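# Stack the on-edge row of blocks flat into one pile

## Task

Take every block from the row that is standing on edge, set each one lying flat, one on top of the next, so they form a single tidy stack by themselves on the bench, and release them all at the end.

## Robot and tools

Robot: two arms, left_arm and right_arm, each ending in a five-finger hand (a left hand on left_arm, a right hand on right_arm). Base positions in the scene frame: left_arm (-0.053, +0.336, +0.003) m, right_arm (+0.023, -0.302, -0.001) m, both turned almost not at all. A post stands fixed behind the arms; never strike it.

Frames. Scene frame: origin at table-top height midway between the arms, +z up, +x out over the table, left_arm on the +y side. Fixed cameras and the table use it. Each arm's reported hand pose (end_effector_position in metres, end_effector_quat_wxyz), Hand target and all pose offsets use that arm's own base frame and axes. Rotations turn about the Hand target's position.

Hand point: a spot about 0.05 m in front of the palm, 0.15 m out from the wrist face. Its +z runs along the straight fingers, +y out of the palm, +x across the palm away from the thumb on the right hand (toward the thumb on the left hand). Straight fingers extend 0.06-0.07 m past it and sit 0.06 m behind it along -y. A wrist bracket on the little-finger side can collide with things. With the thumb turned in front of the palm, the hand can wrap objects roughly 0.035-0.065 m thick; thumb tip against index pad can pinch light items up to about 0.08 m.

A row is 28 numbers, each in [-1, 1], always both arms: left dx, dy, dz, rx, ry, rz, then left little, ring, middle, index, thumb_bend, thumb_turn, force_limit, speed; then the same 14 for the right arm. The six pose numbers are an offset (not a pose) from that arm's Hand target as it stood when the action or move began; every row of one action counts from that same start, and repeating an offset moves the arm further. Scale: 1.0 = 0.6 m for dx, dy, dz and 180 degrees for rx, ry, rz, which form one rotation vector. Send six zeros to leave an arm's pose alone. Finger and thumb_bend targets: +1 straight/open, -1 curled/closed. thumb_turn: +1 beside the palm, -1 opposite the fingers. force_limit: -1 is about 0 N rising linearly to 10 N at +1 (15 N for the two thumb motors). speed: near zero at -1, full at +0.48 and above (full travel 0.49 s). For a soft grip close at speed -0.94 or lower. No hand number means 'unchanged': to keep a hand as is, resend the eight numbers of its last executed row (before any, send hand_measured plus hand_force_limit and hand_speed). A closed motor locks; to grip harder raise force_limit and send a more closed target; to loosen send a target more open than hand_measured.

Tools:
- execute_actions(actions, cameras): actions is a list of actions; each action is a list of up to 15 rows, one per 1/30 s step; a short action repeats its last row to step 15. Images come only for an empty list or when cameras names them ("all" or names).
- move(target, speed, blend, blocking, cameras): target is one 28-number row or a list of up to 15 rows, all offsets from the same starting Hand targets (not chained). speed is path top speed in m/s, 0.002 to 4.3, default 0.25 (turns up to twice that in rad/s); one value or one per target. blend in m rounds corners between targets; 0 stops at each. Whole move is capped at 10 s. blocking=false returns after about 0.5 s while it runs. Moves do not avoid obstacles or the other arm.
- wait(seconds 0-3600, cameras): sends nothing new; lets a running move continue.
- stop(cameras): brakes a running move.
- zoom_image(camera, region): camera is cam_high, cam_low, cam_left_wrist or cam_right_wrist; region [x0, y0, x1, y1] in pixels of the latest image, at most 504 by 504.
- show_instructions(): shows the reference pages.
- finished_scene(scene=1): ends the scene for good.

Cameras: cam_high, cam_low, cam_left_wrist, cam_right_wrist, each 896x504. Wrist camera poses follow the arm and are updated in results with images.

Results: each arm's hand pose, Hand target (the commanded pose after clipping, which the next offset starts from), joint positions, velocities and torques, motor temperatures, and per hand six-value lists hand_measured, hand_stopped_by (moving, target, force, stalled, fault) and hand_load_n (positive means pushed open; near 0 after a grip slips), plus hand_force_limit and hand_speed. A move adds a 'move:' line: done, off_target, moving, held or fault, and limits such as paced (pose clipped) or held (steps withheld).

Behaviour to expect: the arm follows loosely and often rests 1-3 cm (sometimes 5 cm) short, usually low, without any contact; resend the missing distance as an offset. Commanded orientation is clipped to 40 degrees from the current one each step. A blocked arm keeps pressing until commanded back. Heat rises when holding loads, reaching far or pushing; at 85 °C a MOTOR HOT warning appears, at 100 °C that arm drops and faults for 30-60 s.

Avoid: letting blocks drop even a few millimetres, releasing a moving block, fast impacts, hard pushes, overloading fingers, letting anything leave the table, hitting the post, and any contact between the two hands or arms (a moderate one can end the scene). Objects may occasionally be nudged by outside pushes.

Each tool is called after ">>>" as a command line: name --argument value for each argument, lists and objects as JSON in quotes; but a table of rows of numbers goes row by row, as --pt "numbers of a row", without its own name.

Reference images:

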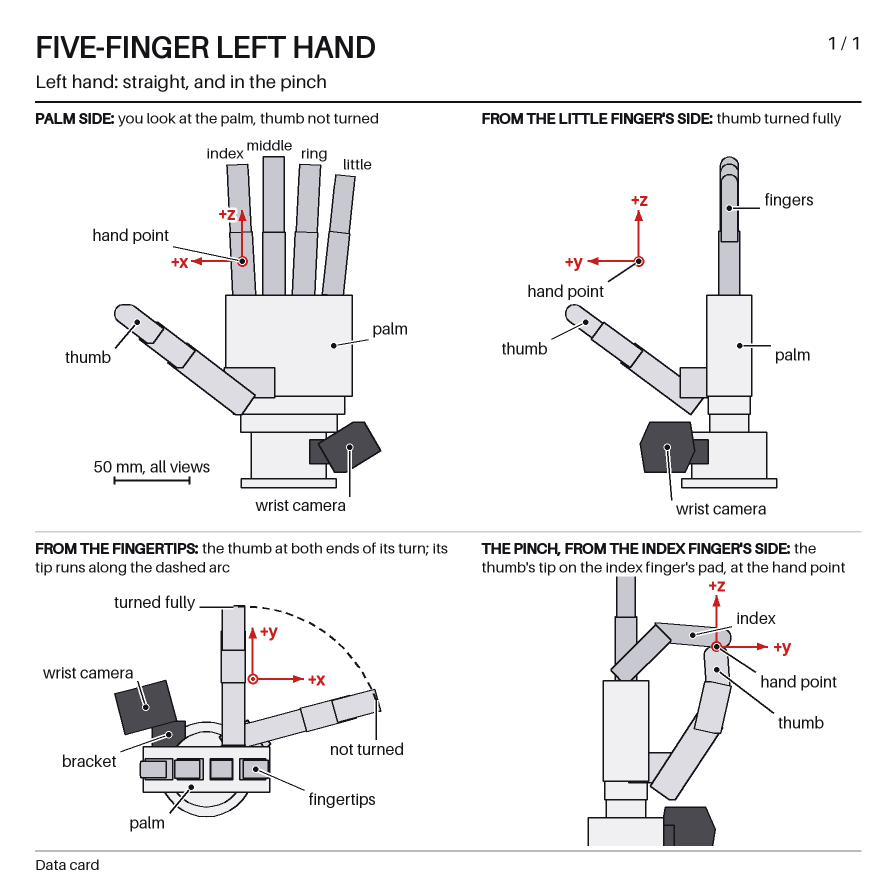

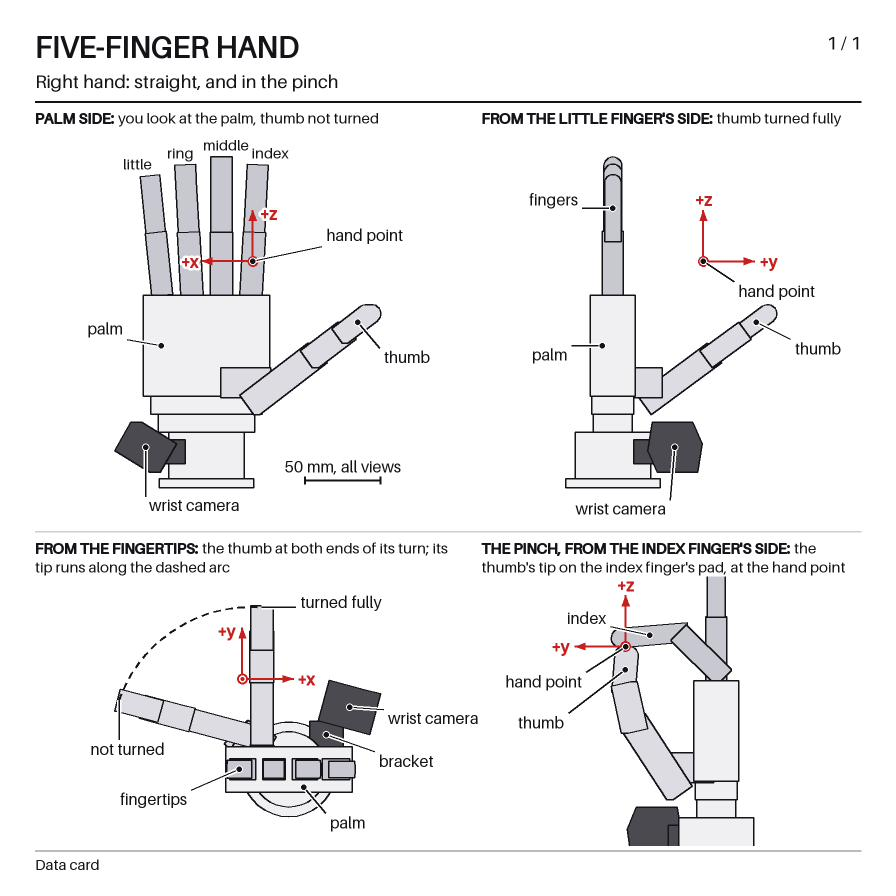

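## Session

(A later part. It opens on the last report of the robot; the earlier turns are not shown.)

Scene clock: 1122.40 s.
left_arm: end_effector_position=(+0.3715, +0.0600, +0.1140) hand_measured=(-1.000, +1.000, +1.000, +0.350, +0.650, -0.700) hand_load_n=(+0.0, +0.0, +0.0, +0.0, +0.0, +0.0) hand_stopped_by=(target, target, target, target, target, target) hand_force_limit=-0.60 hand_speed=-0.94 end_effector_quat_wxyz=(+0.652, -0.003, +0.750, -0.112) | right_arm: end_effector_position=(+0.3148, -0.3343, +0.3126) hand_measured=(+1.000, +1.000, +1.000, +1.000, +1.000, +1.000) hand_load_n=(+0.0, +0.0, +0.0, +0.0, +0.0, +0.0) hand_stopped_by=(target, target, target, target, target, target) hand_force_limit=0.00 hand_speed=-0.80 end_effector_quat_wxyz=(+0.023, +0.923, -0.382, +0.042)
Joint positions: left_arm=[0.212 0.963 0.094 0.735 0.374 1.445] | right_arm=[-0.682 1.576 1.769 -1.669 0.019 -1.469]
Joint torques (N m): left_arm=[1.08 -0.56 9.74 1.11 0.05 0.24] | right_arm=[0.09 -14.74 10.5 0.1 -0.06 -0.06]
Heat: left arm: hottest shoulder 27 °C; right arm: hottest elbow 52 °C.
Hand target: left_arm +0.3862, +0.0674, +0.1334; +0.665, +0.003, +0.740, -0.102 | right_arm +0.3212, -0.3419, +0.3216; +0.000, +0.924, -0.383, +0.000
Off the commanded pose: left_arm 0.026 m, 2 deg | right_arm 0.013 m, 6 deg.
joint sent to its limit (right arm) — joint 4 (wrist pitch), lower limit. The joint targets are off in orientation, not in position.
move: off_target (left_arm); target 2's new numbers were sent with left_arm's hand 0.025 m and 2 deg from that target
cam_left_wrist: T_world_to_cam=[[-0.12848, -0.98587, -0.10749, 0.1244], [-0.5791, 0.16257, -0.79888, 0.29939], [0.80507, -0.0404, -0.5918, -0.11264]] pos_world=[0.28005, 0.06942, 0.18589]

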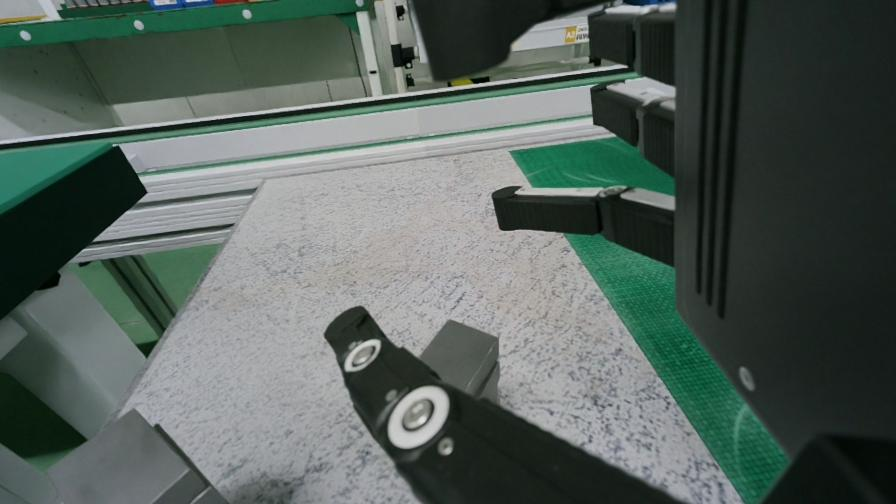

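>>> move --pt "-0.2 -0.0123 0.015 -0.2661 0.2696 -0.0493 -1 1 1 0.35 0.65 -0.70 -0.6 -0.5 0 0 0 0 0 0 1 1 1 1 1 1 0 -0.8" --pt "-0.208 0.0035 -0.1492 -0.2661 0.2696 -0.0493 -1 1 1 0.35 0.65 -0.70 -0.6 -0.5 0 0 0 0 0 0 1 1 1 1 1 1 0 -0.8" --cameras '["cam_left_wrist"]' --speed 0.12 --blend '[0.02,0]'

>>> zoom_image --camera "cam_left_wrist" --region '[300, 150, 552, 350]'

Scene clock: 1132.57 s.
left_arm: end_effector_position=(+0.2597, +0.0651, +0.0446) hand_measured=(-1.000, +1.000, +1.000, +0.350, +0.650, -0.700) hand_load_n=(+0.0, +0.0, +0.0, +0.0, +0.0, +0.0) hand_stopped_by=(target, target, target, target, target, target) hand_force_limit=-0.60 hand_speed=-0.50 end_effector_quat_wxyz=(+0.237, -0.251, +0.835, -0.429) | right_arm: end_effector_position=(+0.3148, -0.3343, +0.3126) hand_measured=(+1.000, +1.000, +1.000, +1.000, +1.000, +1.000) hand_load_n=(+0.0, +0.0, +0.0, +0.0, +0.0, +0.0) hand_stopped_by=(target, target, target, target, target, target) hand_force_limit=0.00 hand_speed=-0.80 end_effector_quat_wxyz=(+0.023, +0.923, -0.382, +0.042)
Joint positions: left_arm=[0.765 1.172 0.524 -0.871 1.023 1.723] | right_arm=[-0.682 1.576 1.769 -1.669 0.019 -1.469]
Joint torques (N m): left_arm=[0.97 -3.19 6.24 0.72 0.67 0.22] | right_arm=[0.15 -14.68 10.51 0.1 -0.06 -0.07]
Heat: left arm: hottest elbow 28 °C; right arm: hottest elbow 52 °C.
Hand target: left_arm +0.2615, +0.0694, +0.0439; +0.247, -0.246, +0.835, -0.425 | right_arm +0.3212, -0.3419, +0.3216; +0.000, +0.924, -0.383, +0.000
Off the commanded pose: left_arm 0.005 m, 1 deg | right_arm 0.013 m, 6 deg.
joint sent to its limit (right arm) — joint 4 (wrist pitch), lower limit. The joint targets are off in orientation, not in position.
move: done
cam_left_wrist: T_world_to_cam=[[0.02872, -0.68544, 0.72756, 0.00992], [-0.99, -0.12009, -0.07406, 0.27117], [0.13814, -0.71815, -0.68204, 0.15788]] pos_world=[0.24636, 0.15275, 0.12055]

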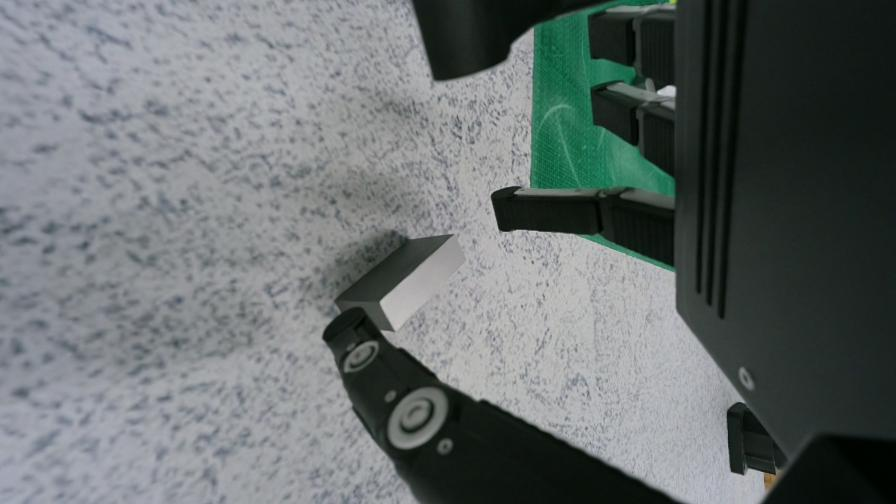

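Scaled by 2.000.

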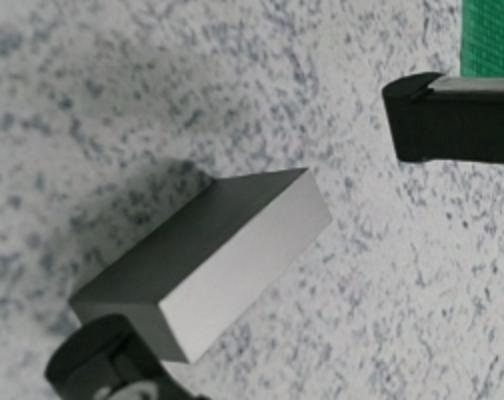

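>>> move --pt "0 -0.02 0.027 0 0 0 -1 1 1 0.35 0.65 -0.70 -0.6 -0.94 0 0 0 0 0 0 1 1 1 1 1 1 0 -0.8" --pt "-0.0043 -0.0047 0.0185 0 0 0 -1 1 1 0.35 0.65 -0.70 -0.6 -0.94 0 0 0 0 0 0 1 1 1 1 1 1 0 -0.8" --pt "-0.0043 -0.0047 -0.035 0 0 0 -1 1 1 0.35 0.65 -0.70 -0.6 -0.94 0 0 0 0 0 0 1 1 1 1 1 1 0 -0.8" --cameras '["cam_left_wrist"]' --speed 0.04

>>> zoom_image --camera "cam_left_wrist" --region '[300, 150, 552, 350]'

Scene clock: 1141.47 s.
left_arm: end_effector_position=(+0.2584, +0.0635, +0.0253) hand_measured=(-1.000, +1.000, +1.000, +0.350, +0.650, -0.700) hand_load_n=(+0.0, +0.0, +0.0, +0.0, +0.0, +0.0) hand_stopped_by=(target, target, target, target, target, target) hand_force_limit=-0.60 hand_speed=-0.94 end_effector_quat_wxyz=(+0.240, -0.248, +0.836, -0.427) | right_arm: end_effector_position=(+0.3148, -0.3343, +0.3126) hand_measured=(+1.000, +1.000, +1.000, +1.000, +1.000, +1.000) hand_load_n=(+0.0, +0.0, +0.0, +0.0, +0.0, +0.0) hand_stopped_by=(target, target, target, target, target, target) hand_force_limit=0.00 hand_speed=-0.80 end_effector_quat_wxyz=(+0.023, +0.923, -0.382, +0.042)
Joint positions: left_arm=[0.764 1.21 0.486 -0.787 1.023 1.723] | right_arm=[-0.682 1.576 1.769 -1.669 0.019 -1.469]
Joint torques (N m): left_arm=[1.03 -2.84 5.74 0.75 0.65 0.2] | right_arm=[0.15 -14.74 10.51 0.09 -0.06 -0.07]
Heat: left arm: hottest elbow 28 °C; right arm: hottest elbow 52 °C.
Hand target: left_arm +0.2589, +0.0667, +0.0229; +0.247, -0.246, +0.835, -0.425 | right_arm +0.3212, -0.3419, +0.3216; +0.000, +0.924, -0.383, +0.000
Off the commanded pose: left_arm 0.004 m, 1 deg | right_arm 0.013 m, 6 deg.
joint sent to its limit (right arm) — joint 4 (wrist pitch), lower limit. The joint targets are off in orientation, not in position.
move: done
cam_left_wrist: T_world_to_cam=[[0.02335, -0.68964, 0.72377, 0.02473], [-0.98958, -0.11883, -0.08131, 0.26826], [0.14208, -0.71433, -0.68523, 0.1425]] pos_world=[0.24463, 0.15073, 0.10155]

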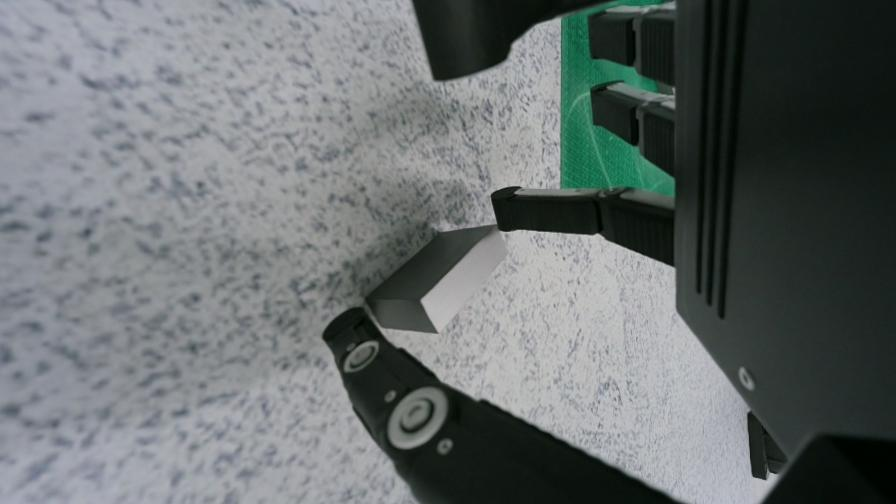

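Scaled by 2.000.

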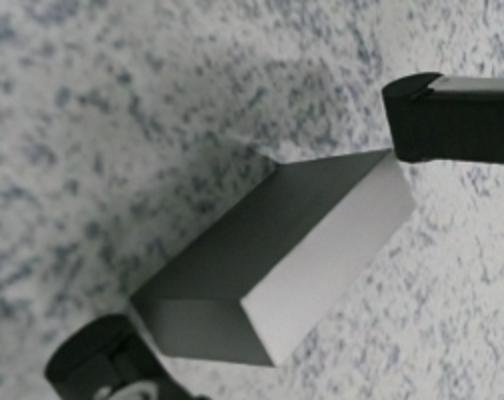

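>>> move --pt "0 0 0 0 0 0 -1 1 1 0.0 0.4 -0.70 -0.6 -0.94 0 0 0 0 0 0 1 1 1 1 1 1 0 -0.8" --cameras '["cam_left_wrist"]' --speed 0.04

>>> zoom_image --camera "cam_left_wrist" --region '[300, 150, 552, 350]'

Scene clock: 1148.00 s.
left_arm: end_effector_position=(+0.2585, +0.0635, +0.0254) hand_measured=(-1.000, +1.000, +1.000, +0.108, +0.516, -0.700) hand_load_n=(+0.0, +0.0, +0.0, +2.5, +3.0, +0.0) hand_stopped_by=(target, target, target, force, force, target) hand_force_limit=-0.60 hand_speed=-0.94 end_effector_quat_wxyz=(+0.240, -0.248, +0.835, -0.427) | right_arm: end_effector_position=(+0.3148, -0.3343, +0.3126) hand_measured=(+1.000, +1.000, +1.000, +1.000, +1.000, +1.000) hand_load_n=(+0.0, +0.0, +0.0, +0.0, +0.0, +0.0) hand_stopped_by=(target, target, target, target, target, target) hand_force_limit=0.00 hand_speed=-0.80 end_effector_quat_wxyz=(+0.023, +0.923, -0.382, +0.042)
Joint positions: left_arm=[0.764 1.21 0.486 -0.787 1.024 1.723] | right_arm=[-0.682 1.576 1.769 -1.669 0.019 -1.469]
Joint torques (N m): left_arm=[0.97 -2.96 5.72 0.72 0.63 0.2] | right_arm=[0.15 -14.68 10.48 0.09 -0.06 -0.07]
Heat: left arm: hottest elbow 28 °C; right arm: hottest elbow 52 °C.
Hand target: left_arm +0.2589, +0.0667, +0.0229; +0.247, -0.246, +0.835, -0.425 | right_arm +0.3212, -0.3419, +0.3216; +0.000, +0.924, -0.383, +0.000
Off the commanded pose: left_arm 0.004 m, 1 deg | right_arm 0.013 m, 6 deg.
joint sent to its limit (right arm) — joint 4 (wrist pitch), lower limit. The joint targets are off in orientation, not in position.
move: done
cam_left_wrist: T_world_to_cam=[[0.02298, -0.68963, 0.7238, 0.02475], [-0.98953, -0.11887, -0.08185, 0.26841], [0.14249, -0.71434, -0.68514, 0.14245]] pos_world=[0.24473, 0.15073, 0.10165]

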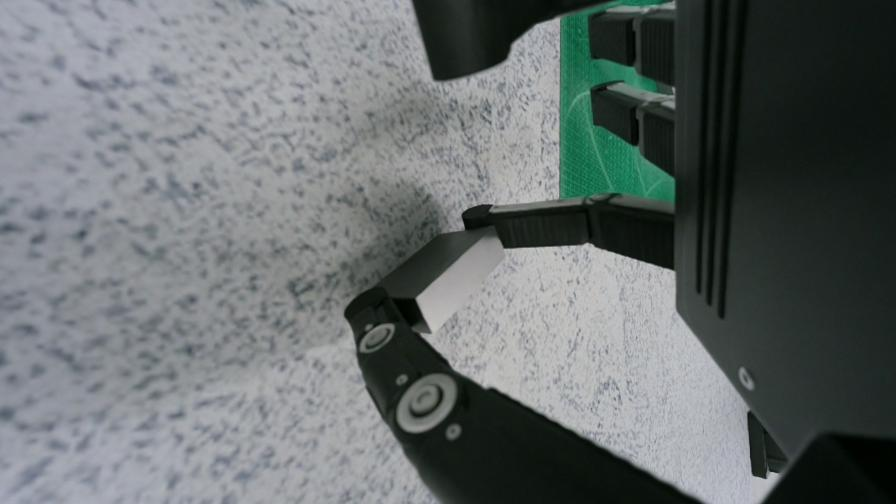

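Scaled by 2.000.

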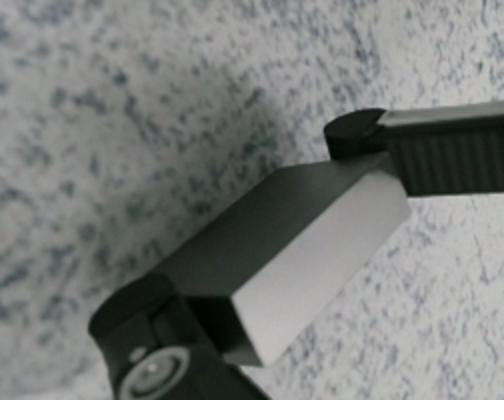

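>>> move --pt "0.018 0.018 0.04 0 0 0 -1 1 1 0.0 0.4 -0.70 -0.6 -0.94 0 0 0 0 0 0 1 1 1 1 1 1 0 -0.8" --pt "0.018 0.018 0.12 0 0 0 -1 1 1 0.0 0.4 -0.70 -0.6 -0.94 0 0 0 0 0 0 1 1 1 1 1 1 0 -0.8" --pt "0.06 0.022 0.237 0.02 -0.022 0 -1 1 1 0.0 0.4 -0.70 -0.6 -0.94 0 0 0 0 0 0 1 1 1 1 1 1 0 -0.8" --pt "0.2765 -0.1278 0.2118 0.251 -0.2832 0.0194 -1 1 1 0.0 0.4 -0.70 -0.6 -0.94 0 0 0 0 0 0 1 1 1 1 1 1 0 -0.8" --pt "0.2765 -0.1278 0.07 0.251 -0.2832 0.0194 -1 1 1 0.0 0.4 -0.70 -0.6 -0.94 0 0 0 0 0 0 1 1 1 1 1 1 0 -0.8" --cameras '["cam_left_wrist"]' --speed '[0.05,0.07,0.12,0.12,0.1]' --blend '[0.005,0.015,0.02,0.02,0]'

>>> zoom_image --camera "cam_left_wrist" --region '[300, 150, 552, 350]'

Scene clock: 1164.73 s.
left_arm: end_effector_position=(+0.4229, -0.0068, +0.0541) hand_measured=(-1.000, +1.000, +1.000, +0.108, +0.516, -0.700) hand_load_n=(+0.0, -0.5, +0.0, +3.5, +3.0, +0.5) hand_stopped_by=(target, target, target, force, force, target) hand_force_limit=-0.60 hand_speed=-0.94 end_effector_quat_wxyz=(+0.645, +0.031, +0.751, -0.142) | right_arm: end_effector_position=(+0.3148, -0.3343, +0.3126) hand_measured=(+1.000, +1.000, +1.000, +1.000, +1.000, +1.000) hand_load_n=(+0.0, +0.0, +0.0, +0.0, +0.0, +0.0) hand_stopped_by=(target, target, target, target, target, target) hand_force_limit=0.00 hand_speed=-0.80 end_effector_quat_wxyz=(+0.023, +0.923, -0.382, +0.042)
Joint positions: left_arm=[-0.047 1.596 0.171 1.293 0.208 1.423] | right_arm=[-0.682 1.576 1.769 -1.669 0.019 -1.469]
Joint torques (N m): left_arm=[-0.44 -5.54 2.86 2.92 -0.23 0.28] | right_arm=[0.09 -14.74 10.51 0.09 -0.06 -0.07]
Heat: left arm: hottest elbow 28 °C; right arm: hottest elbow 52 °C.
Hand target: left_arm +0.4248, -0.0100, +0.0649; +0.658, +0.042, +0.739, -0.138 | right_arm +0.3212, -0.3419, +0.3216; +0.000, +0.924, -0.383, +0.000
Off the commanded pose: left_arm 0.011 m, 3 deg | right_arm 0.013 m, 6 deg.
joint sent to its limit (right arm) — joint 4 (wrist pitch), lower limit. The joint targets are off in orientation, not in position.
move: off_target (left_arm)
cam_left_wrist: T_world_to_cam=[[-0.21863, -0.96997, -0.10654, 0.09688], [-0.56548, 0.21492, -0.79627, 0.28665], [0.79526, -0.11385, -0.59549, -0.18836]] pos_world=[0.33308, 0.01092, 0.12641]

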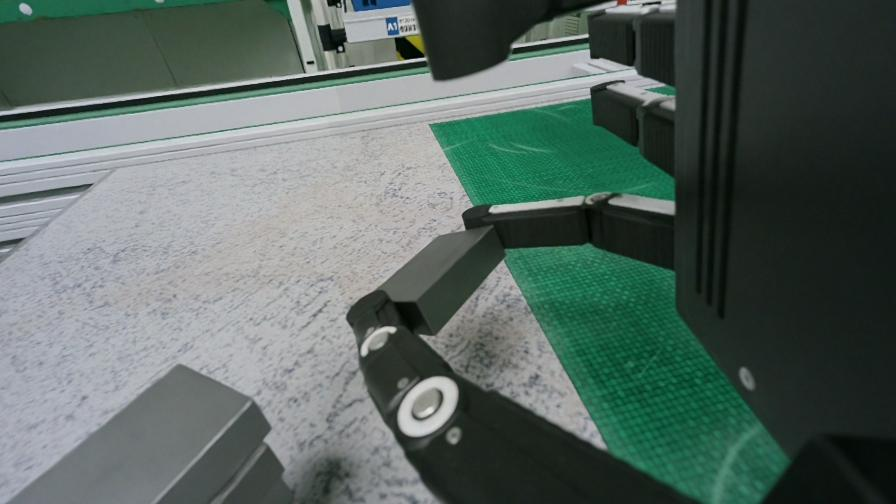

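Scaled by 2.000.

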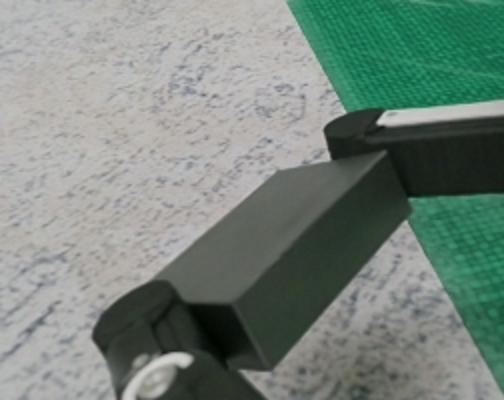

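>>> move --pt "0.0328 0.012 -0.0552 0 0 0 -1 1 1 0.0 0.4 -0.70 -0.6 -0.94 0 0 0 0 0 0 1 1 1 1 1 1 0 -0.8" --pt "0.0108 -0.0018 -0.0672 0 0 0 -1 1 1 0.0 0.4 -0.70 -0.6 -0.94 0 0 0 0 0 0 1 1 1 1 1 1 0 -0.8" --pt "0.0068 -0.008 -0.0772 0 0 0 -1 1 1 0.0 0.4 -0.70 -0.6 -0.94 0 0 0 0 0 0 1 1 1 1 1 1 0 -0.8" --pt "0.001 -0.014 -0.083 0 0 0 -1 1 1 0.0 0.4 -0.70 -0.6 -0.94 0 0 0 0 0 0 1 1 1 1 1 1 0 -0.8" --cameras '["cam_left_wrist"]' --speed '[0.05,0.03,0.03,0.03]'

>>> zoom_image --camera "cam_left_wrist" --region '[300, 150, 552, 350]'

>>> zoom_image --camera "cam_left_wrist" --region '[0, 250, 250, 504]'

Scene clock: 1173.10 s.
left_arm: end_effector_position=(+0.4269, -0.0148, +0.0116) hand_measured=(-1.000, +1.000, +1.000, +0.108, +0.516, -0.700) hand_load_n=(+0.0, +0.0, +0.0, +3.0, +3.0, +0.5) hand_stopped_by=(target, target, target, force, force, target) hand_force_limit=-0.60 hand_speed=-0.94 end_effector_quat_wxyz=(+0.642, +0.033, +0.754, -0.138) | right_arm: end_effector_position=(+0.3148, -0.3343, +0.3126) hand_measured=(+1.000, +1.000, +1.000, +1.000, +1.000, +1.000) hand_load_n=(+0.0, +0.0, +0.0, +0.0, +0.0, +0.0) hand_stopped_by=(target, target, target, target, target, target) hand_force_limit=0.00 hand_speed=-0.80 end_effector_quat_wxyz=(+0.023, +0.923, -0.382, +0.042)
Joint positions: left_arm=[-0.083 1.892 0.201 1.55 0.171 1.426] | right_arm=[-0.682 1.576 1.769 -1.669 0.019 -1.469]
Joint torques (N m): left_arm=[-0.5 -6.24 0.61 2.8 -0.22 0.23] | right_arm=[0.09 -14.62 10.47 0.08 -0.06 -0.07]
Heat: left arm: hottest elbow 28 °C; right arm: hottest elbow 52 °C.
Hand target: left_arm +0.4253, -0.0185, +0.0150; +0.658, +0.042, +0.739, -0.138 | right_arm +0.3212, -0.3419, +0.3216; +0.000, +0.924, -0.383, +0.000
Off the commanded pose: left_arm 0.005 m, 3 deg | right_arm 0.013 m, 6 deg.
joint sent to its limit (left arm) — joint 4 (wrist pitch), upper limit. The joint targets still meet the commanded pose.
joint sent to its limit (right arm) — joint 4 (wrist pitch), lower limit. The joint targets are off in orientation, not in position.
move: off_target (left_arm)
cam_left_wrist: T_world_to_cam=[[-0.21954, -0.96899, -0.11338, 0.08596], [-0.57177, 0.22196, -0.78982, 0.25952], [0.79049, -0.10856, -0.60277, -0.21548]] pos_world=[0.33759, 0.0023, 0.08484]

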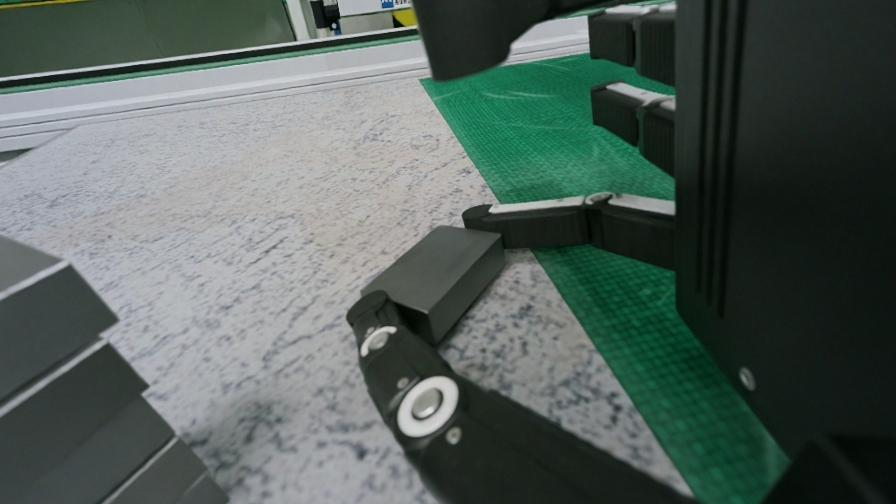

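Scaled by 2.000.

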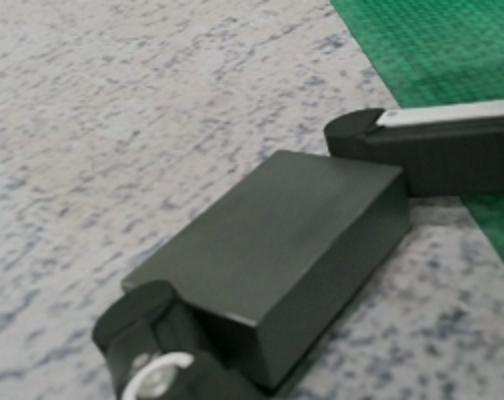

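Scaled by 1.984.

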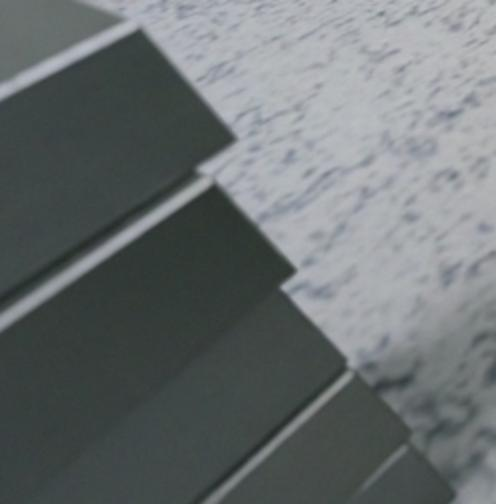

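>>> move --pt "0 0 0 0 0 0 -1 1 1 0.35 0.65 -0.70 -0.6 -0.94 0 0 0 0 0 0 1 1 1 1 1 1 0 -0.8" --pt "0.0 0.0 0.12 0 0 0 -1 1 1 0.35 0.65 -0.70 -0.6 -0.94 0 0 0 0 0 0 1 1 1 1 1 1 0 -0.8" --cameras '["cam_left_wrist"]' --speed 0.05

Scene clock: 1185.20 s.
left_arm: end_effector_position=(+0.4273, -0.0148, +0.0884) hand_measured=(-1.000, +1.000, +1.000, +0.350, +0.650, -0.700) hand_load_n=(+0.0, +0.0, +0.0, +0.0, +0.0, +0.0) hand_stopped_by=(target, target, target, target, target, target) hand_force_limit=-0.60 hand_speed=-0.94 end_effector_quat_wxyz=(+0.661, +0.035, +0.736, -0.139) | right_arm: end_effector_position=(+0.3148, -0.3343, +0.3126) hand_measured=(+1.000, +1.000, +1.000, +1.000, +1.000, +1.000) hand_load_n=(+0.0, +0.0, +0.0, +0.0, +0.0, +0.0) hand_stopped_by=(target, target, target, target, target, target) hand_force_limit=0.00 hand_speed=-0.80 end_effector_quat_wxyz=(+0.023, +0.923, -0.382, +0.042)
Joint positions: left_arm=[-0.083 1.437 0.18 1.169 0.171 1.426] | right_arm=[-0.682 1.576 1.769 -1.669 0.019 -1.469]
Joint torques (N m): left_arm=[-0.56 -4.66 3.96 1.14 -0.19 0.22] | right_arm=[0.09 -14.8 10.51 0.09 -0.06 -0.07]
Heat: left arm: hottest shoulder 27 °C; right arm: hottest elbow 52 °C.
Hand target: left_arm +0.4254, -0.0184, +0.0871; +0.658, +0.042, +0.739, -0.138 | right_arm +0.3212, -0.3419, +0.3216; +0.000, +0.924, -0.383, +0.000
Off the commanded pose: left_arm 0.004 m, 1 deg | right_arm 0.013 m, 6 deg.
joint sent to its limit (right arm) — joint 4 (wrist pitch), lower limit. The joint targets are off in orientation, not in position.
move: done
cam_left_wrist: T_world_to_cam=[[-0.21293, -0.96959, -0.12063, 0.09261], [-0.52901, 0.2182, -0.82008, 0.30477], [0.82147, -0.11081, -0.55938, -0.18665]] pos_world=[0.33428, 0.00261, 0.1567]

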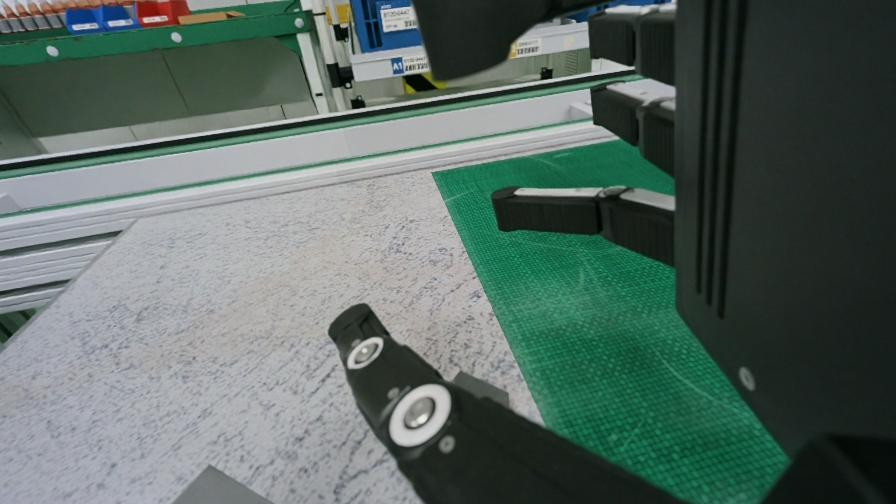

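>>> move --pt "-0.0752 0.133 0.06 0 0 0.034 -1 1 1 0.35 0.65 -0.70 -0.6 -0.94 0 0 0 0 0 0 1 1 1 1 1 1 0 -0.8" --pt "-0.0752 0.133 -0.0185 0 0 0.034 -1 1 1 0.35 0.65 -0.70 -0.6 -0.94 0 0 0 0 0 0 1 1 1 1 1 1 0 -0.8" --cameras '["cam_left_wrist"]' --speed 0.07

>>> zoom_image --camera "cam_left_wrist" --region '[320, 180, 552, 420]'

Scene clock: 1191.10 s.
left_arm: end_effector_position=(+0.3816, +0.0582, +0.0720) hand_measured=(-1.000, +1.000, +1.000, +0.350, +0.650, -0.700) hand_load_n=(+0.0, +0.0, +0.0, +0.0, +0.0, +0.0) hand_stopped_by=(target, target, target, target, target, target) hand_force_limit=-0.60 hand_speed=-0.94 end_effector_quat_wxyz=(+0.658, -0.001, +0.745, -0.110) | right_arm: end_effector_position=(+0.3148, -0.3343, +0.3126) hand_measured=(+1.000, +1.000, +1.000, +1.000, +1.000, +1.000) hand_load_n=(+0.0, -0.5, +0.0, +0.0, +0.0, +0.0) hand_stopped_by=(target, target, target, target, target, target) hand_force_limit=0.00 hand_speed=-0.80 end_effector_quat_wxyz=(+0.023, +0.923, -0.382, +0.042)
Joint positions: left_arm=[0.189 1.422 0.072 1.232 0.35 1.444] | right_arm=[-0.682 1.576 1.769 -1.669 0.019 -1.469]
Joint torques (N m): left_arm=[0.97 -2.9 3.08 2.61 0.02 0.23] | right_arm=[0.26 -14.74 10.51 0.1 -0.06 -0.07]
Heat: left arm: hottest shoulder 27 °C; right arm: hottest elbow 52 °C.
Hand target: left_arm +0.3803, +0.0614, +0.0761; +0.665, +0.003, +0.740, -0.102 | right_arm +0.3212, -0.3419, +0.3216; +0.000, +0.924, -0.383, +0.000
Off the commanded pose: left_arm 0.005 m, 1 deg | right_arm 0.013 m, 6 deg.
joint sent to its limit (right arm) — joint 4 (wrist pitch), lower limit. The joint targets are off in orientation, not in position.
move: done
cam_left_wrist: T_world_to_cam=[[-0.1257, -0.98546, -0.1143, 0.11887], [-0.56724, 0.16592, -0.80666, 0.26789], [0.8139, -0.03656, -0.57985, -0.15016]] pos_world=[0.28911, 0.0672, 0.14262]

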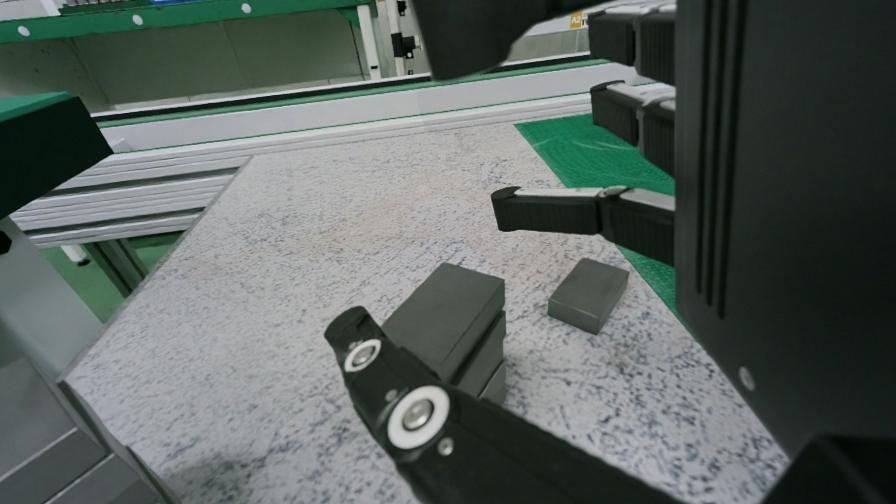

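Scaled by 2.100.

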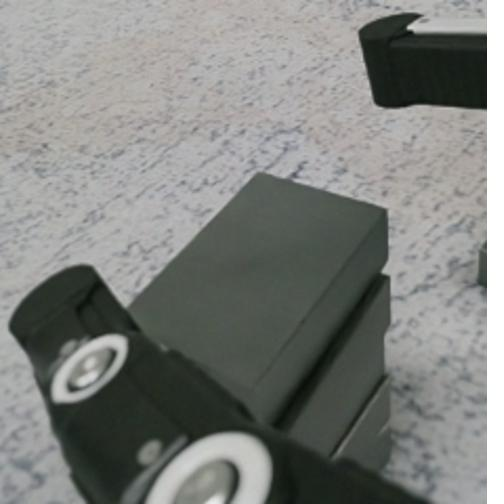

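>>> move --pt "0 0.0143 0.0065 0 0 0 -1 1 1 0.32 0.63 -0.70 -0.6 -0.94 0 0 0 0 0 0 1 1 1 1 1 1 0 -0.8" --pt "0 -0.0117 0 0 0 0 -1 1 1 0.32 0.63 -0.70 -0.6 -0.94 0 0 0 0 0 0 1 1 1 1 1 1 0 -0.8" --pt "0 -0.0117 -0.0238 0 0 0 -1 1 1 0.32 0.63 -0.70 -0.6 -0.94 0 0 0 0 0 0 1 1 1 1 1 1 0 -0.8" --cameras '["cam_left_wrist"]' --speed 0.04

>>> zoom_image --camera "cam_left_wrist" --region '[320, 180, 552, 420]'

Scene clock: 1204.10 s.
left_arm: end_effector_position=(+0.3812, +0.0574, +0.0584) hand_measured=(-1.000, +1.000, +1.000, +0.320, +0.630, -0.700) hand_load_n=(+0.0, +0.0, +0.0, +0.0, +0.0, +0.0) hand_stopped_by=(target, target, target, target, target, target) hand_force_limit=-0.60 hand_speed=-0.94 end_effector_quat_wxyz=(+0.660, -0.003, +0.744, -0.103) | right_arm: end_effector_position=(+0.3148, -0.3343, +0.3126) hand_measured=(+1.000, +1.000, +1.000, +1.000, +1.000, +1.000) hand_load_n=(+0.0, +0.0, +0.0, +0.0, +0.0, +0.0) hand_stopped_by=(target, target, target, target, target, target) hand_force_limit=0.00 hand_speed=-0.80 end_effector_quat_wxyz=(+0.023, +0.923, -0.382, +0.042)
Joint positions: left_arm=[0.172 1.574 0.067 1.392 0.321 1.447] | right_arm=[-0.682 1.576 1.769 -1.669 0.019 -1.469]
Joint torques (N m): left_arm=[-0.5 -3.49 1.92 2.63 -0.22 0.16] | right_arm=[0.15 -14.68 10.51 0.09 -0.06 -0.07]
Heat: left arm: hottest elbow 27 °C; right arm: hottest elbow 52 °C.
Hand target: left_arm +0.3802, +0.0543, +0.0616; +0.665, +0.003, +0.740, -0.102 | right_arm +0.3212, -0.3419, +0.3216; +0.000, +0.924, -0.383, +0.000
Off the commanded pose: left_arm 0.005 m, 1 deg | right_arm 0.013 m, 6 deg.
joint sent to its limit (right arm) — joint 4 (wrist pitch), lower limit. The joint targets are off in orientation, not in position.
move: done
cam_left_wrist: T_world_to_cam=[[-0.11423, -0.98599, -0.12154, 0.11252], [-0.56652, 0.16515, -0.80733, 0.25661], [0.81609, -0.02336, -0.57745, -0.15941]] pos_world=[0.28832, 0.06484, 0.12879]

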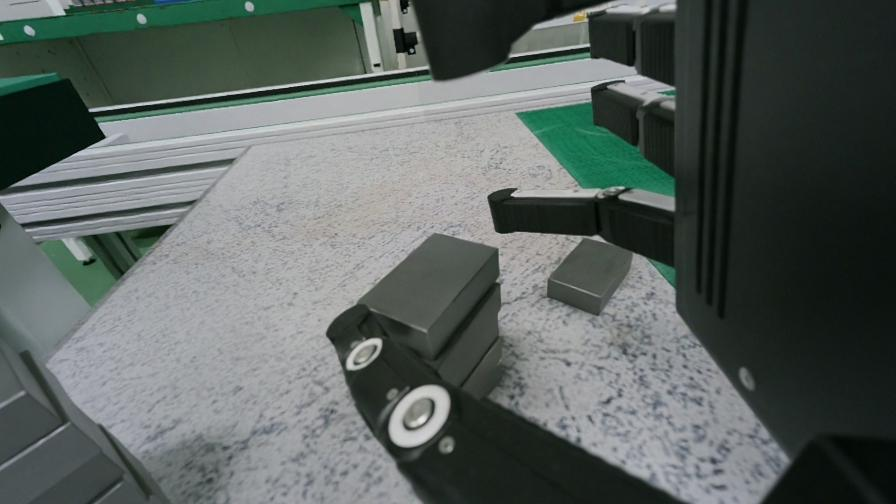

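Scaled by 2.100.

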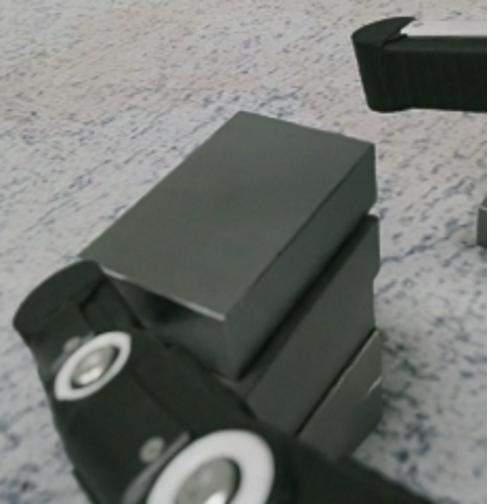

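>>> move --pt "0 0 0 0 0 0 -1 1 1 0.0 0.4 -0.70 -0.6 -0.94 0 0 0 0 0 0 1 1 1 1 1 1 0 -0.8" --pt "-0.0057 -0.0014 0 0 0 0 -1 1 1 0.0 0.4 -0.70 -0.6 -0.94 0 0 0 0 0 0 1 1 1 1 1 1 0 -0.8" --cameras '["cam_left_wrist"]' --speed 0.02

>>> zoom_image --camera "cam_left_wrist" --region '[320, 180, 552, 420]'

Scene clock: 1214.80 s.
left_arm: end_effector_position=(+0.3782, +0.0571, +0.0583) hand_measured=(-1.000, +1.000, +1.000, +0.106, +0.520, -0.700) hand_load_n=(+0.0, +0.0, +0.0, +3.0, +3.0, +0.0) hand_stopped_by=(target, target, target, force, force, target) hand_force_limit=-0.60 hand_speed=-0.94 end_effector_quat_wxyz=(+0.660, -0.004, +0.744, -0.103) | right_arm: end_effector_position=(+0.3148, -0.3343, +0.3126) hand_measured=(+1.000, +1.000, +1.000, +1.000, +1.000, +1.000) hand_load_n=(+0.0, +0.0, +0.0, +0.0, +0.0, +0.0) hand_stopped_by=(target, target, target, target, target, target) hand_force_limit=0.00 hand_speed=-0.80 end_effector_quat_wxyz=(+0.023, +0.923, -0.382, +0.042)
Joint positions: left_arm=[0.172 1.574 0.059 1.401 0.32 1.447] | right_arm=[-0.682 1.576 1.769 -1.669 0.019 -1.469]
Joint torques (N m): left_arm=[-0.44 -3.6 1.74 2.62 -0.23 0.16] | right_arm=[0.15 -14.68 10.5 0.09 -0.06 -0.07]
Heat: left arm: hottest elbow 27 °C; right arm: hottest elbow 52 °C.
Hand target: left_arm +0.3767, +0.0535, +0.0617; +0.665, +0.003, +0.740, -0.102 | right_arm +0.3212, -0.3419, +0.3216; +0.000, +0.924, -0.383, +0.000
Off the commanded pose: left_arm 0.005 m, 1 deg | right_arm 0.013 m, 6 deg.
joint sent to its limit (right arm) — joint 4 (wrist pitch), lower limit. The joint targets are off in orientation, not in position.
move: done
cam_left_wrist: T_world_to_cam=[[-0.11309, -0.9861, -0.12172, 0.11147], [-0.56645, 0.16463, -0.80748, 0.25493], [0.8163, -0.02237, -0.5772, -0.15718]] pos_world=[0.28532, 0.06443, 0.12869]

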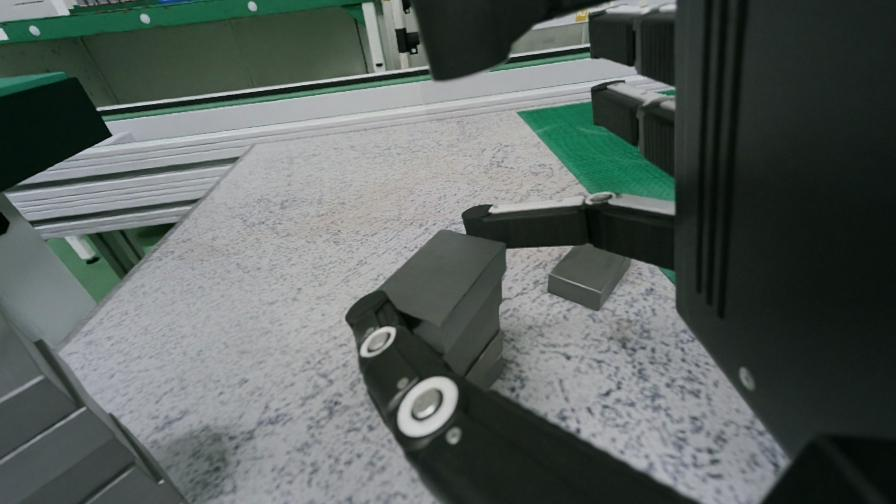

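Scaled by 2.100.

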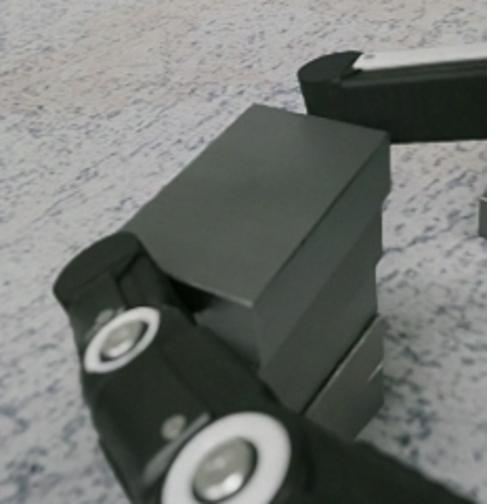

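>>> move --pt "0 0 -0.002 0 0 0 -1 1 1 0.27 0.6 -0.70 -0.6 -0.94 0 0 0 0 0 0 1 1 1 1 1 1 0 -0.8" --pt "0.001 0 -0.0137 0 0 0 -1 1 1 0.27 0.6 -0.70 -0.6 -0.94 0 0 0 0 0 0 1 1 1 1 1 1 0 -0.8" --pt "0.001 0 -0.0137 0 0 0 -1 1 1 0.01 0.41 -0.70 -0.5 -0.94 0 0 0 0 0 0 1 1 1 1 1 1 0 -0.8" --cameras '["cam_left_wrist"]' --speed 0.02

>>> zoom_image --camera "cam_left_wrist" --region '[320, 150, 552, 390]'

Scene clock: 1223.23 s.
left_arm: end_effector_position=(+0.3774, +0.0574, +0.0499) hand_measured=(-1.000, +1.000, +1.000, +0.108, +0.516, -0.700) hand_load_n=(+0.0, +0.0, +0.0, +4.0, +3.5, +0.5) hand_stopped_by=(target, target, target, force, force, target) hand_force_limit=-0.50 hand_speed=-0.94 end_effector_quat_wxyz=(+0.660, -0.004, +0.745, -0.102) | right_arm: end_effector_position=(+0.3148, -0.3343, +0.3126) hand_measured=(+1.000, +1.000, +1.000, +1.000, +1.000, +1.000) hand_load_n=(+0.0, +0.0, +0.0, +0.0, +0.0, +0.0) hand_stopped_by=(target, target, target, target, target, target) hand_force_limit=0.00 hand_speed=-0.80 end_effector_quat_wxyz=(+0.023, +0.923, -0.382, +0.042)
Joint positions: left_arm=[0.172 1.664 0.059 1.49 0.317 1.447] | right_arm=[-0.682 1.576 1.769 -1.669 0.019 -1.469]
Joint torques (N m): left_arm=[-0.62 -3.9 1.35 2.63 -0.15 0.16] | right_arm=[0.09 -14.74 10.5 0.1 -0.05 -0.07]
Heat: left arm: hottest elbow 27 °C; right arm: hottest elbow 52 °C.
Hand target: left_arm +0.3773, +0.0534, +0.0535; +0.665, +0.003, +0.740, -0.103 | right_arm +0.3212, -0.3419, +0.3216; +0.000, +0.924, -0.383, +0.000
Off the commanded pose: left_arm 0.005 m, 1 deg | right_arm 0.013 m, 6 deg.
joint sent to its limit (right arm) — joint 4 (wrist pitch), lower limit. The joint targets are off in orientation, not in position.
move: done
cam_left_wrist: T_world_to_cam=[[-0.11092, -0.98635, -0.12173, 0.10976], [-0.56774, 0.16341, -0.80683, 0.24812], [0.8157, -0.02038, -0.57811, -0.16131]] pos_world=[0.28463, 0.06442, 0.1203]

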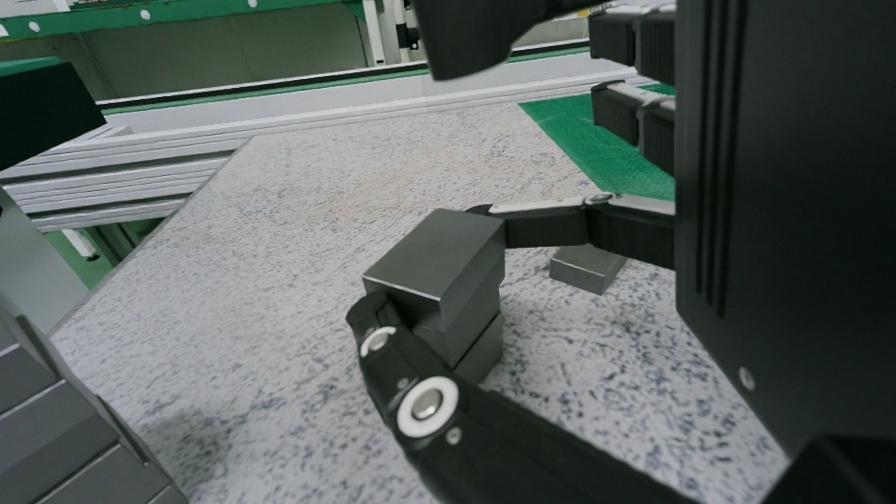

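Scaled by 2.100.

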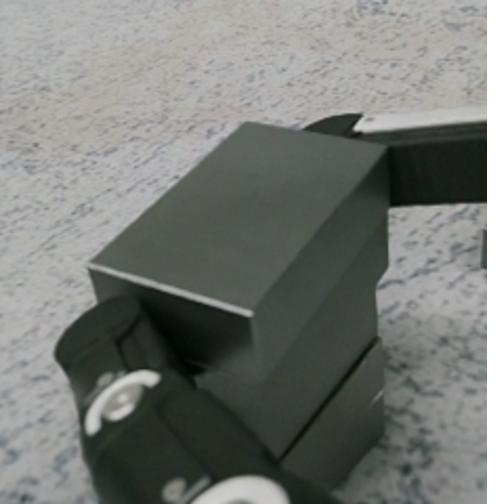

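>>> move --pt "0 0 -0.001 0 0 0 -1 1 1 0.27 0.6 -0.70 -0.6 -0.94 0 0 0 0 0 0 1 1 1 1 1 1 0 -0.8" --pt "0.001 0 -0.02 0 0 0 -1 1 1 0.27 0.6 -0.70 -0.6 -0.94 0 0 0 0 0 0 1 1 1 1 1 1 0 -0.8" --pt "0.001 0 -0.02 0 0 0 -1 1 1 0.01 0.41 -0.70 -0.5 -0.94 0 0 0 0 0 0 1 1 1 1 1 1 0 -0.8" --cameras '["cam_left_wrist"]' --speed 0.02

>>> zoom_image --camera "cam_left_wrist" --region '[320, 130, 552, 370]'

Scene clock: 1230.93 s.
left_arm: end_effector_position=(+0.3746, +0.0570, +0.0366) hand_measured=(-1.000, +1.000, +1.000, +0.108, +0.514, -0.700) hand_load_n=(+0.0, +0.0, +0.0, +3.5, +4.0, +0.5) hand_stopped_by=(target, target, target, force, force, target) hand_force_limit=-0.50 hand_speed=-0.94 end_effector_quat_wxyz=(+0.652, -0.007, +0.751, -0.103) | right_arm: end_effector_position=(+0.3148, -0.3343, +0.3126) hand_measured=(+1.000, +1.000, +1.000, +1.000, +1.000, +1.000) hand_load_n=(+0.0, +0.0, +0.0, +0.0, +0.0, +0.0) hand_stopped_by=(target, target, target, target, target, target) hand_force_limit=0.00 hand_speed=-0.80 end_effector_quat_wxyz=(+0.023, +0.923, -0.382, +0.042)
Joint positions: left_arm=[0.171 1.749 0.059 1.553 0.316 1.447] | right_arm=[-0.682 1.576 1.769 -1.669 0.019 -1.469]
Joint torques (N m): left_arm=[-0.62 -4.25 1.28 2.62 -0.09 0.18] | right_arm=[0.09 -14.74 10.5 0.08 -0.06 -0.07]
Heat: left arm: hottest shoulder 26 °C; right arm: hottest elbow 52 °C.
Hand target: left_arm +0.3779, +0.0535, +0.0413; +0.664, +0.003, +0.740, -0.103 | right_arm +0.3212, -0.3419, +0.3216; +0.000, +0.924, -0.383, +0.000
Off the commanded pose: left_arm 0.007 m, 2 deg | right_arm 0.013 m, 6 deg.
joint sent to its limit (left arm) — joint 4 (wrist pitch), upper limit. The joint targets still meet the commanded pose.
joint sent to its limit (right arm) — joint 4 (wrist pitch), lower limit. The joint targets are off in orientation, not in position.
move: done
cam_left_wrist: T_world_to_cam=[[-0.11236, -0.98688, -0.11597, 0.10795], [-0.58483, 0.16003, -0.79521, 0.24202], [0.80334, -0.02152, -0.59513, -0.16145]] pos_world=[0.28337, 0.06433, 0.10889]

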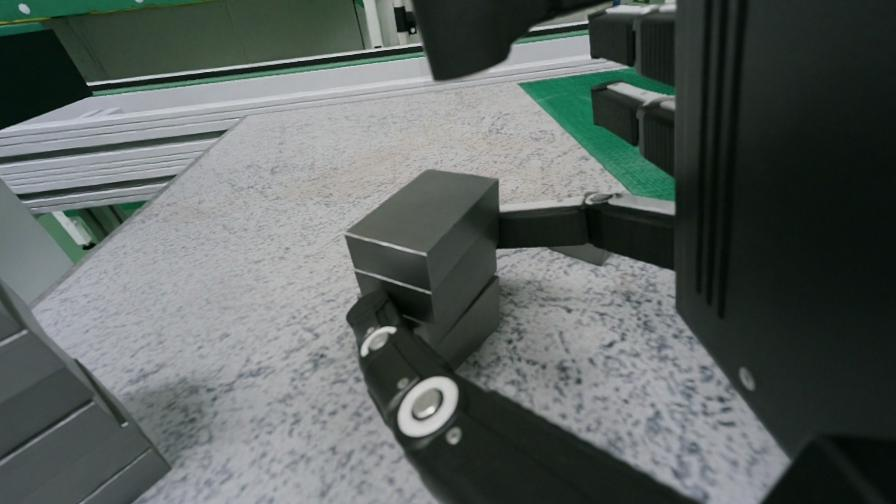

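Scaled by 2.100.

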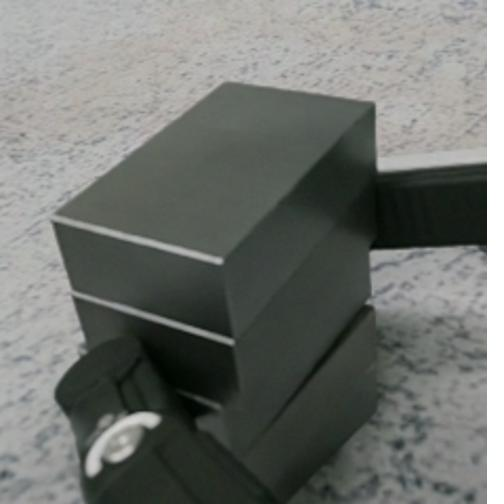

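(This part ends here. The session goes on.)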